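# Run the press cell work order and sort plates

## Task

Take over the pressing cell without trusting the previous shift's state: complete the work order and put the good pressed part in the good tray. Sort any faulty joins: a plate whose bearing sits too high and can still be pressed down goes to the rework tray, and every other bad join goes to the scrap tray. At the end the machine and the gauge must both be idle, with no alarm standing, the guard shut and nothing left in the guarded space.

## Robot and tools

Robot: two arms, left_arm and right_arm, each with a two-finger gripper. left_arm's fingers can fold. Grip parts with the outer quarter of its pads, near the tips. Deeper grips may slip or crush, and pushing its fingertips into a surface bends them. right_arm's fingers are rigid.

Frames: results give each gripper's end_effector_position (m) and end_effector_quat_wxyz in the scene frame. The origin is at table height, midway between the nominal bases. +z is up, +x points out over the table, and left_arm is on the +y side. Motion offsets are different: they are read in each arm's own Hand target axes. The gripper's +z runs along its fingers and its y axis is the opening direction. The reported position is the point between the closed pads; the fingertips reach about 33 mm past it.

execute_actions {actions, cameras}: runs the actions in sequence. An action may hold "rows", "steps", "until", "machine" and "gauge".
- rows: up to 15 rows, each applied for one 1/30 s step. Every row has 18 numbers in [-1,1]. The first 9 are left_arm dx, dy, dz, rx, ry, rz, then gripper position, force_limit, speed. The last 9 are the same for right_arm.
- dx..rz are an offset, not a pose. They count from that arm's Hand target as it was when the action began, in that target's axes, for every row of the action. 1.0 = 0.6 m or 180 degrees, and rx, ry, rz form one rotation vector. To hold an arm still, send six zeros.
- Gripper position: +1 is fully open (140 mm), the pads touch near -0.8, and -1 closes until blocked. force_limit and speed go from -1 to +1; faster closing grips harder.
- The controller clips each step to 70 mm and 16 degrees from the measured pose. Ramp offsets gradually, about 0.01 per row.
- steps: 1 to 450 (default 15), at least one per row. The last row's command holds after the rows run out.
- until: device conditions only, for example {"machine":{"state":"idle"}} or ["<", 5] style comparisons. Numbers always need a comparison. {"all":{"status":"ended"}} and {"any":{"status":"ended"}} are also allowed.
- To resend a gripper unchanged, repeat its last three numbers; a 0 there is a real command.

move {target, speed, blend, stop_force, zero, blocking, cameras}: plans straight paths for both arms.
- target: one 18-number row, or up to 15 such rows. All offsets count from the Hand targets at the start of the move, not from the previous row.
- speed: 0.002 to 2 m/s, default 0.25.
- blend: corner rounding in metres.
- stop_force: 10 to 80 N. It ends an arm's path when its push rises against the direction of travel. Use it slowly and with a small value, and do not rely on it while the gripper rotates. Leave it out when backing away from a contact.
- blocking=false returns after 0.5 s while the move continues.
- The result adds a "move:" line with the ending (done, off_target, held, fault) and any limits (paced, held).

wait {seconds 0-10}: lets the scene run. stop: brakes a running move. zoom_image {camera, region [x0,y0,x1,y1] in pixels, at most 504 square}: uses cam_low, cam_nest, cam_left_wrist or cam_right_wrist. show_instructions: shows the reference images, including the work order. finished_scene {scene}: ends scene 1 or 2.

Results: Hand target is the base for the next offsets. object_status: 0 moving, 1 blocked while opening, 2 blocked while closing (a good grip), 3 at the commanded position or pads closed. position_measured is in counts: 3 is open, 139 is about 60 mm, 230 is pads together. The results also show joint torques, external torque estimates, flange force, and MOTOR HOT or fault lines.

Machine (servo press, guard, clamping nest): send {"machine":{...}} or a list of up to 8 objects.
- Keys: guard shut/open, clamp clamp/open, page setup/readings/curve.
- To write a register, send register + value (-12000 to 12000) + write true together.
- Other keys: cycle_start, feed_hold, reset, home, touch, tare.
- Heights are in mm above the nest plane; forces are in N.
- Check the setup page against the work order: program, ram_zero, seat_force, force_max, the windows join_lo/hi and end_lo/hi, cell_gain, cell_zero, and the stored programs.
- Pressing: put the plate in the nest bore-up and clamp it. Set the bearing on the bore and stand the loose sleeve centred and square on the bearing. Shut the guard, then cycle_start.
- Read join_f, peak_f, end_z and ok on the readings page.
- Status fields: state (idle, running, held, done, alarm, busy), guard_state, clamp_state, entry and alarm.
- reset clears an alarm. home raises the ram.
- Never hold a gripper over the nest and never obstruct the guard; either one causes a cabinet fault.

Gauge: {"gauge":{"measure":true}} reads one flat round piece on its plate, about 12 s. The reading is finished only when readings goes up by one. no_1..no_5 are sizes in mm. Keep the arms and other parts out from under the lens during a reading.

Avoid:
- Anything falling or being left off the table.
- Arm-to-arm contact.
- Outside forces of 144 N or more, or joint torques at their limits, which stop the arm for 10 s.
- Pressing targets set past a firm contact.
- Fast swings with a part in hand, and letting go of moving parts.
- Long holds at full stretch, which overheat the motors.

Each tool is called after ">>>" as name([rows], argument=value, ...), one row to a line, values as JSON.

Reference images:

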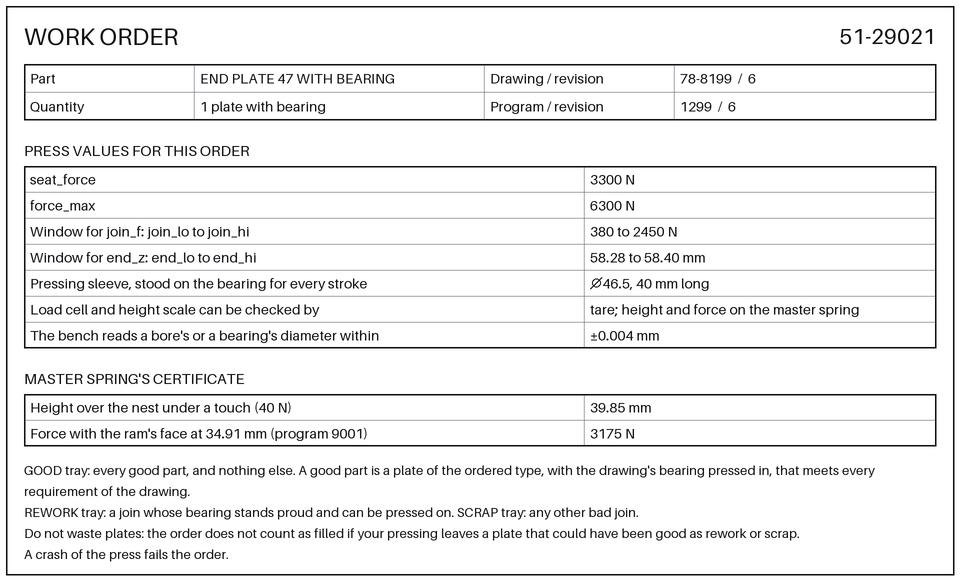

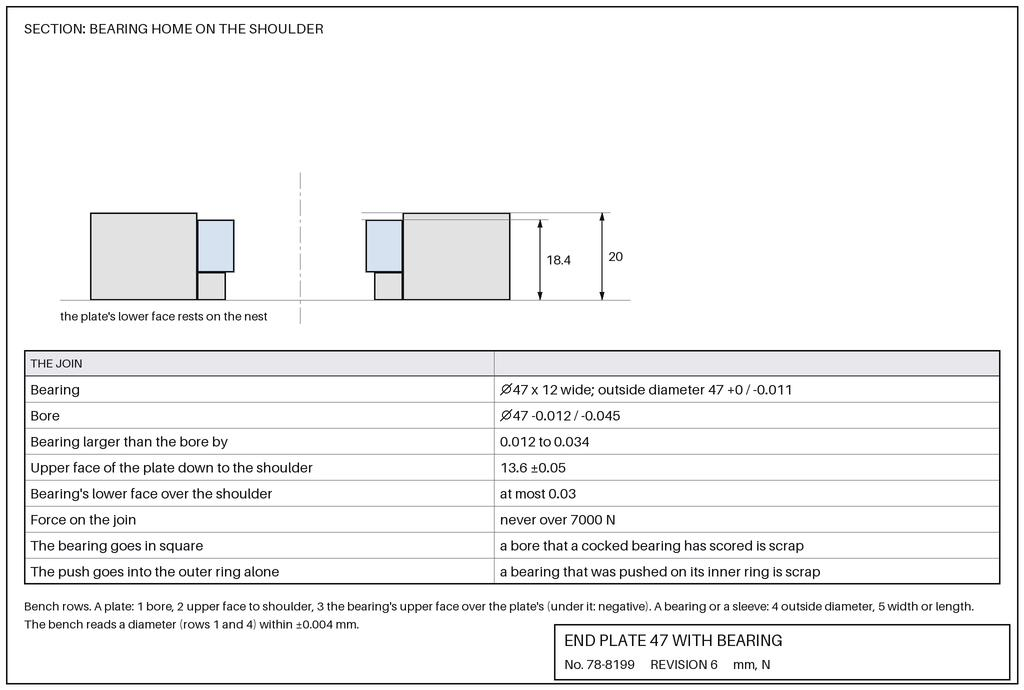

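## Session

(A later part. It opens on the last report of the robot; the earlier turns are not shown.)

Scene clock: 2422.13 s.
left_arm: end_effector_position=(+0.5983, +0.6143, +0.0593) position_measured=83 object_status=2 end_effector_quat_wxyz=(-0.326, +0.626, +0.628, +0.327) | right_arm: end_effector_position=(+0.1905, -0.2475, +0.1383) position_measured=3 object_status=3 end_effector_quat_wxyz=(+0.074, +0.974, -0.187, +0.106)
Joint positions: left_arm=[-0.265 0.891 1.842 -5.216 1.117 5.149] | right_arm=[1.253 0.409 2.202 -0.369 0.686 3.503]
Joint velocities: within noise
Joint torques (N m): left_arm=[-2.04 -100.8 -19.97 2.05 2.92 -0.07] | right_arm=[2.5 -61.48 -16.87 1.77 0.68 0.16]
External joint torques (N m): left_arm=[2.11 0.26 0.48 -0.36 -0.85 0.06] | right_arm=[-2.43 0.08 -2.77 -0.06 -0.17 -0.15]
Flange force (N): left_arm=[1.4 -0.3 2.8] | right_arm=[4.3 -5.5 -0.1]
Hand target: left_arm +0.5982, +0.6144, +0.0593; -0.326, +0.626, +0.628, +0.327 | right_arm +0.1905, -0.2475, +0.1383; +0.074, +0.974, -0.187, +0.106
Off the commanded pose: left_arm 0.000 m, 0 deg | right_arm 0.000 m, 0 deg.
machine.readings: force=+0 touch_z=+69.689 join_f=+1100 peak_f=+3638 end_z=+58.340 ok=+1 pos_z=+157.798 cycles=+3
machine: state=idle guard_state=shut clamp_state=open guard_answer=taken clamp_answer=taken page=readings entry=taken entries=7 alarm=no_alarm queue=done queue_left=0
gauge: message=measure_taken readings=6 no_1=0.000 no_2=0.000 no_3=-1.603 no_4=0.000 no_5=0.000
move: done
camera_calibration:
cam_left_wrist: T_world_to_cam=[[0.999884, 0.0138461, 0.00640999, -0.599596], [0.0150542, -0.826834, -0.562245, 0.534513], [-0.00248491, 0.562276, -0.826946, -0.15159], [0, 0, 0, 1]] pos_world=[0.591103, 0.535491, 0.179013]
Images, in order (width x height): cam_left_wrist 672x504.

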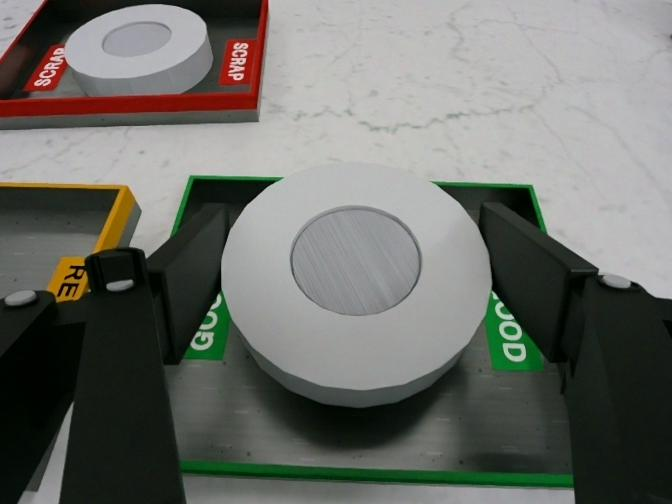

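>>> move(target=[-0.0437,0,0.0306,0,0,0,-1,-0.02,-1,0,0,0,0,0,0,1,1,1], speed=0.02, stop_force=12, cameras=[])

>>> execute_actions([
  {"rows":[[0.001,0,-0.0007,0,0,0,-1,-0.02,-1,0,0,0,0,0,0,1,1,1]],"steps":8},
  {"rows":[[0,0,0,0,0,0,0.6,-0.02,-0.6,0,0,0,0,0,0,1,1,1]],"steps":24},
], cameras=["cam_left_wrist"])

>>> move([
  [0.0683,0,-0.0478,0,0,0,0.6,-0.02,-0.6,0,0,0,0,0,0,1,1,1],
  [0.1,0,-0.2,0,0,0,0.6,-0.02,-0.6,0,0,0,0,0,0,1,1,1],
], speed=0.15, blend=[0.01,0], cameras=["cam_left_wrist","cam_nest","cam_low"])

Scene clock: 2435.37 s.
left_arm: end_effector_position=(+0.5984, +0.6144, +0.0298) position_measured=83 object_status=2 end_effector_quat_wxyz=(-0.326, +0.626, +0.628, +0.327) | right_arm: end_effector_position=(+0.1905, -0.2475, +0.1383) position_measured=3 object_status=3 end_effector_quat_wxyz=(+0.074, +0.974, -0.187, +0.106)
Joint positions: left_arm=[-0.265 0.936 1.829 -5.201 1.102 5.116] | right_arm=[1.253 0.409 2.202 -0.369 0.686 3.503]
Joint velocities: within noise
Joint torques (N m): left_arm=[-1.55 -90.29 -18.33 0.78 -3.02 -0.22] | right_arm=[2.53 -61.15 -16.88 1.78 0.75 0.15]
External joint torques (N m): left_arm=[1.58 -12.09 0.06 0.76 5.13 0.22] | right_arm=[-2.34 -0.45 -2.82 -0.07 -0.25 -0.14]
Flange force (N): left_arm=[18.4 -3.7 -10.8] | right_arm=[4.4 -4.8 -0.8]
Hand target: left_arm +0.5983, +0.6144, +0.0298; -0.326, +0.626, +0.628, +0.327 (not the last commanded pose) | right_arm +0.1905, -0.2475, +0.1383; +0.074, +0.974, -0.187, +0.106
Off the commanded pose: left_arm 0.003 m, 0 deg | right_arm 0.000 m, 0 deg.
machine.readings: force=+0 touch_z=+69.689 join_f=+1100 peak_f=+3638 end_z=+58.340 ok=+1 pos_z=+157.798 cycles=+3
machine: state=idle guard_state=shut clamp_state=open guard_answer=taken clamp_answer=taken page=readings entry=taken entries=7 alarm=no_alarm queue=done queue_left=0
gauge: message=measure_taken readings=6 no_1=0.000 no_2=0.000 no_3=-1.603 no_4=0.000 no_5=0.000
move: contact (left_arm)
No camera images: "cameras" was empty.

Scene clock: 2436.63 s.
left_arm: end_effector_position=(+0.5983, +0.6144, +0.0305) position_measured=53 object_status=3 end_effector_quat_wxyz=(-0.326, +0.626, +0.628, +0.327) | right_arm: end_effector_position=(+0.1905, -0.2475, +0.1383) position_measured=3 object_status=3 end_effector_quat_wxyz=(+0.074, +0.974, -0.187, +0.106)
Joint positions: left_arm=[-0.265 0.935 1.83 -5.201 1.102 5.117] | right_arm=[1.253 0.409 2.202 -0.369 0.686 3.503]
Joint velocities: within noise
Joint torques (N m): left_arm=[-2.17 -99.73 -18.04 1.48 1.88 -0.15] | right_arm=[2.35 -61.21 -16.82 1.78 0.75 0.16]
External joint torques (N m): left_arm=[2.18 -2.69 -0.36 0.07 0.21 0.15] | right_arm=[-2.12 -0.32 -2.83 -0.07 -0.24 -0.16]
External joint torques at the end of the 1st action: left_arm=[1.88 -0.48 0.38 -0.39 -0.82 0.09] | right_arm=[-2.43 -0.1 -2.87 -0.06 -0.2 -0.21]
Flange force (N): left_arm=[5.3 0.3 0.1] | right_arm=[4.0 -5.0 -0.7]
Flange force at the end of the 1st action (N): left_arm=[2.2 -0.5 1.8] | right_arm=[4.5 -5.4 -0.4]
Hand target: left_arm +0.5983, +0.6144, +0.0305; -0.326, +0.626, +0.628, +0.327 | right_arm +0.1905, -0.2475, +0.1383; +0.074, +0.974, -0.187, +0.106
Off the commanded pose: left_arm 0.000 m, 0 deg | right_arm 0.000 m, 0 deg.
machine.readings: force=+0 touch_z=+69.689 join_f=+1100 peak_f=+3638 end_z=+58.340 ok=+1 pos_z=+157.798 cycles=+3
machine: state=idle guard_state=shut clamp_state=open guard_answer=taken clamp_answer=taken page=readings entry=taken entries=7 alarm=no_alarm queue=done queue_left=0
gauge: message=measure_taken readings=6 no_1=0.000 no_2=0.000 no_3=-1.603 no_4=0.000 no_5=0.000
camera_calibration:
cam_left_wrist: T_world_to_cam=[[0.999882, 0.0139832, 0.00638835, -0.599583], [0.0151546, -0.826676, -0.562475, 0.518348], [-0.0025841, 0.562505, -0.82679, -0.175467], [0, 0, 0, 1]] pos_world=[0.591203, 0.535591, 0.150314]
Images, in order (width x height): cam_left_wrist 672x504.

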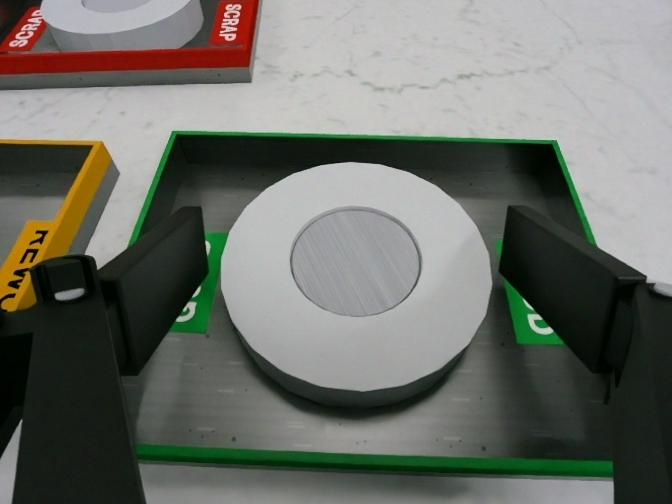

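Scene clock: 2437.90 s.
left_arm: end_effector_position=(+0.5982, +0.5506, +0.1486) position_measured=53 object_status=3 end_effector_quat_wxyz=(-0.326, +0.626, +0.628, +0.327) | right_arm: end_effector_position=(+0.1905, -0.2475, +0.1383) position_measured=3 object_status=3 end_effector_quat_wxyz=(+0.074, +0.974, -0.187, +0.106)
Joint positions: left_arm=[-0.35 0.771 1.826 -5.331 1.222 5.25] | right_arm=[1.253 0.409 2.202 -0.369 0.686 3.503]
Joint velocities: within noise
Joint torques (N m): left_arm=[-2.31 -93.72 -23.73 2.3 1.76 -0.09] | right_arm=[2.46 -61.31 -16.8 1.8 0.73 0.17]
External joint torques (N m): left_arm=[2.31 -2.94 -0.17 0.09 0.19 0.09] | right_arm=[-2.19 -0.24 -2.89 -0.08 -0.23 -0.17]
Flange force (N): left_arm=[5.7 -0.7 0.4] | right_arm=[4.1 -5.2 -0.6]
Hand target: left_arm +0.5981, +0.5506, +0.1485; -0.326, +0.626, +0.628, +0.327 | right_arm +0.1905, -0.2475, +0.1383; +0.074, +0.974, -0.187, +0.106
Off the commanded pose: left_arm 0.000 m, 0 deg | right_arm 0.000 m, 0 deg.
machine.readings: force=+0 touch_z=+69.689 join_f=+1100 peak_f=+3638 end_z=+58.340 ok=+1 pos_z=+157.798 cycles=+3
machine: state=idle guard_state=shut clamp_state=open guard_answer=taken clamp_answer=taken page=readings entry=taken entries=7 alarm=no_alarm queue=done queue_left=0
gauge: message=measure_taken readings=6 no_1=0.000 no_2=0.000 no_3=-1.603 no_4=0.000 no_5=0.000
move: done
camera_calibration:
cam_left_wrist: T_world_to_cam=[[0.999882, 0.0139272, 0.00646958, -0.59924], [0.0151542, -0.826708, -0.562426, 0.531984], [-0.00248457, 0.562458, -0.826822, -0.0420466], [0, 0, 0, 1]] pos_world=[0.591003, 0.471791, 0.268314]
Images, in order (width x height): cam_low 672x504, cam_nest 672x504, cam_left_wrist 672x504.

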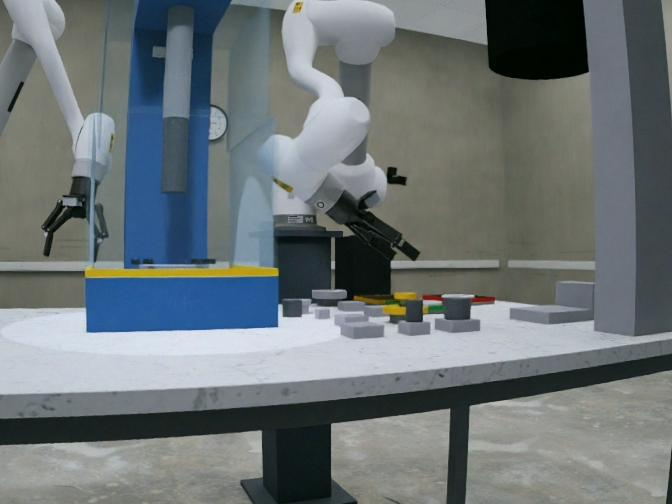

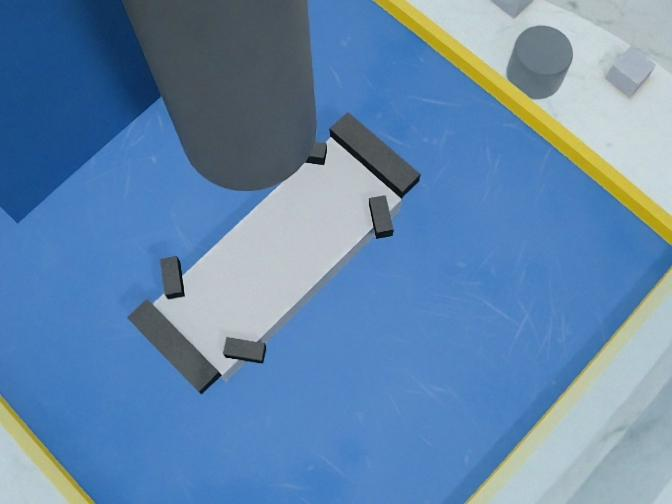

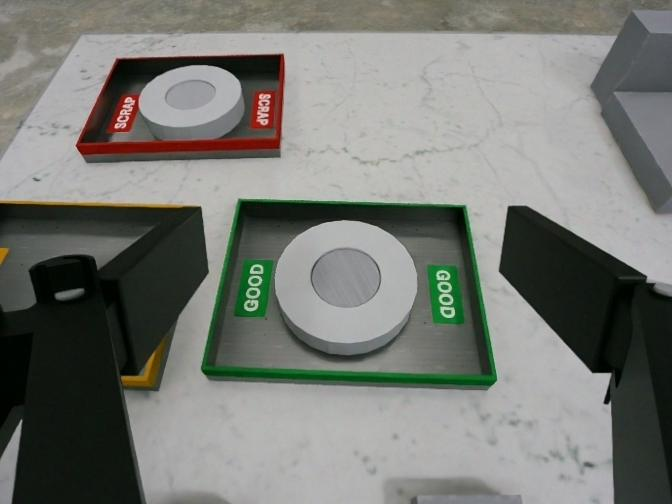

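>>> finished_scene(scene=1)

The scene is finished: the task was done.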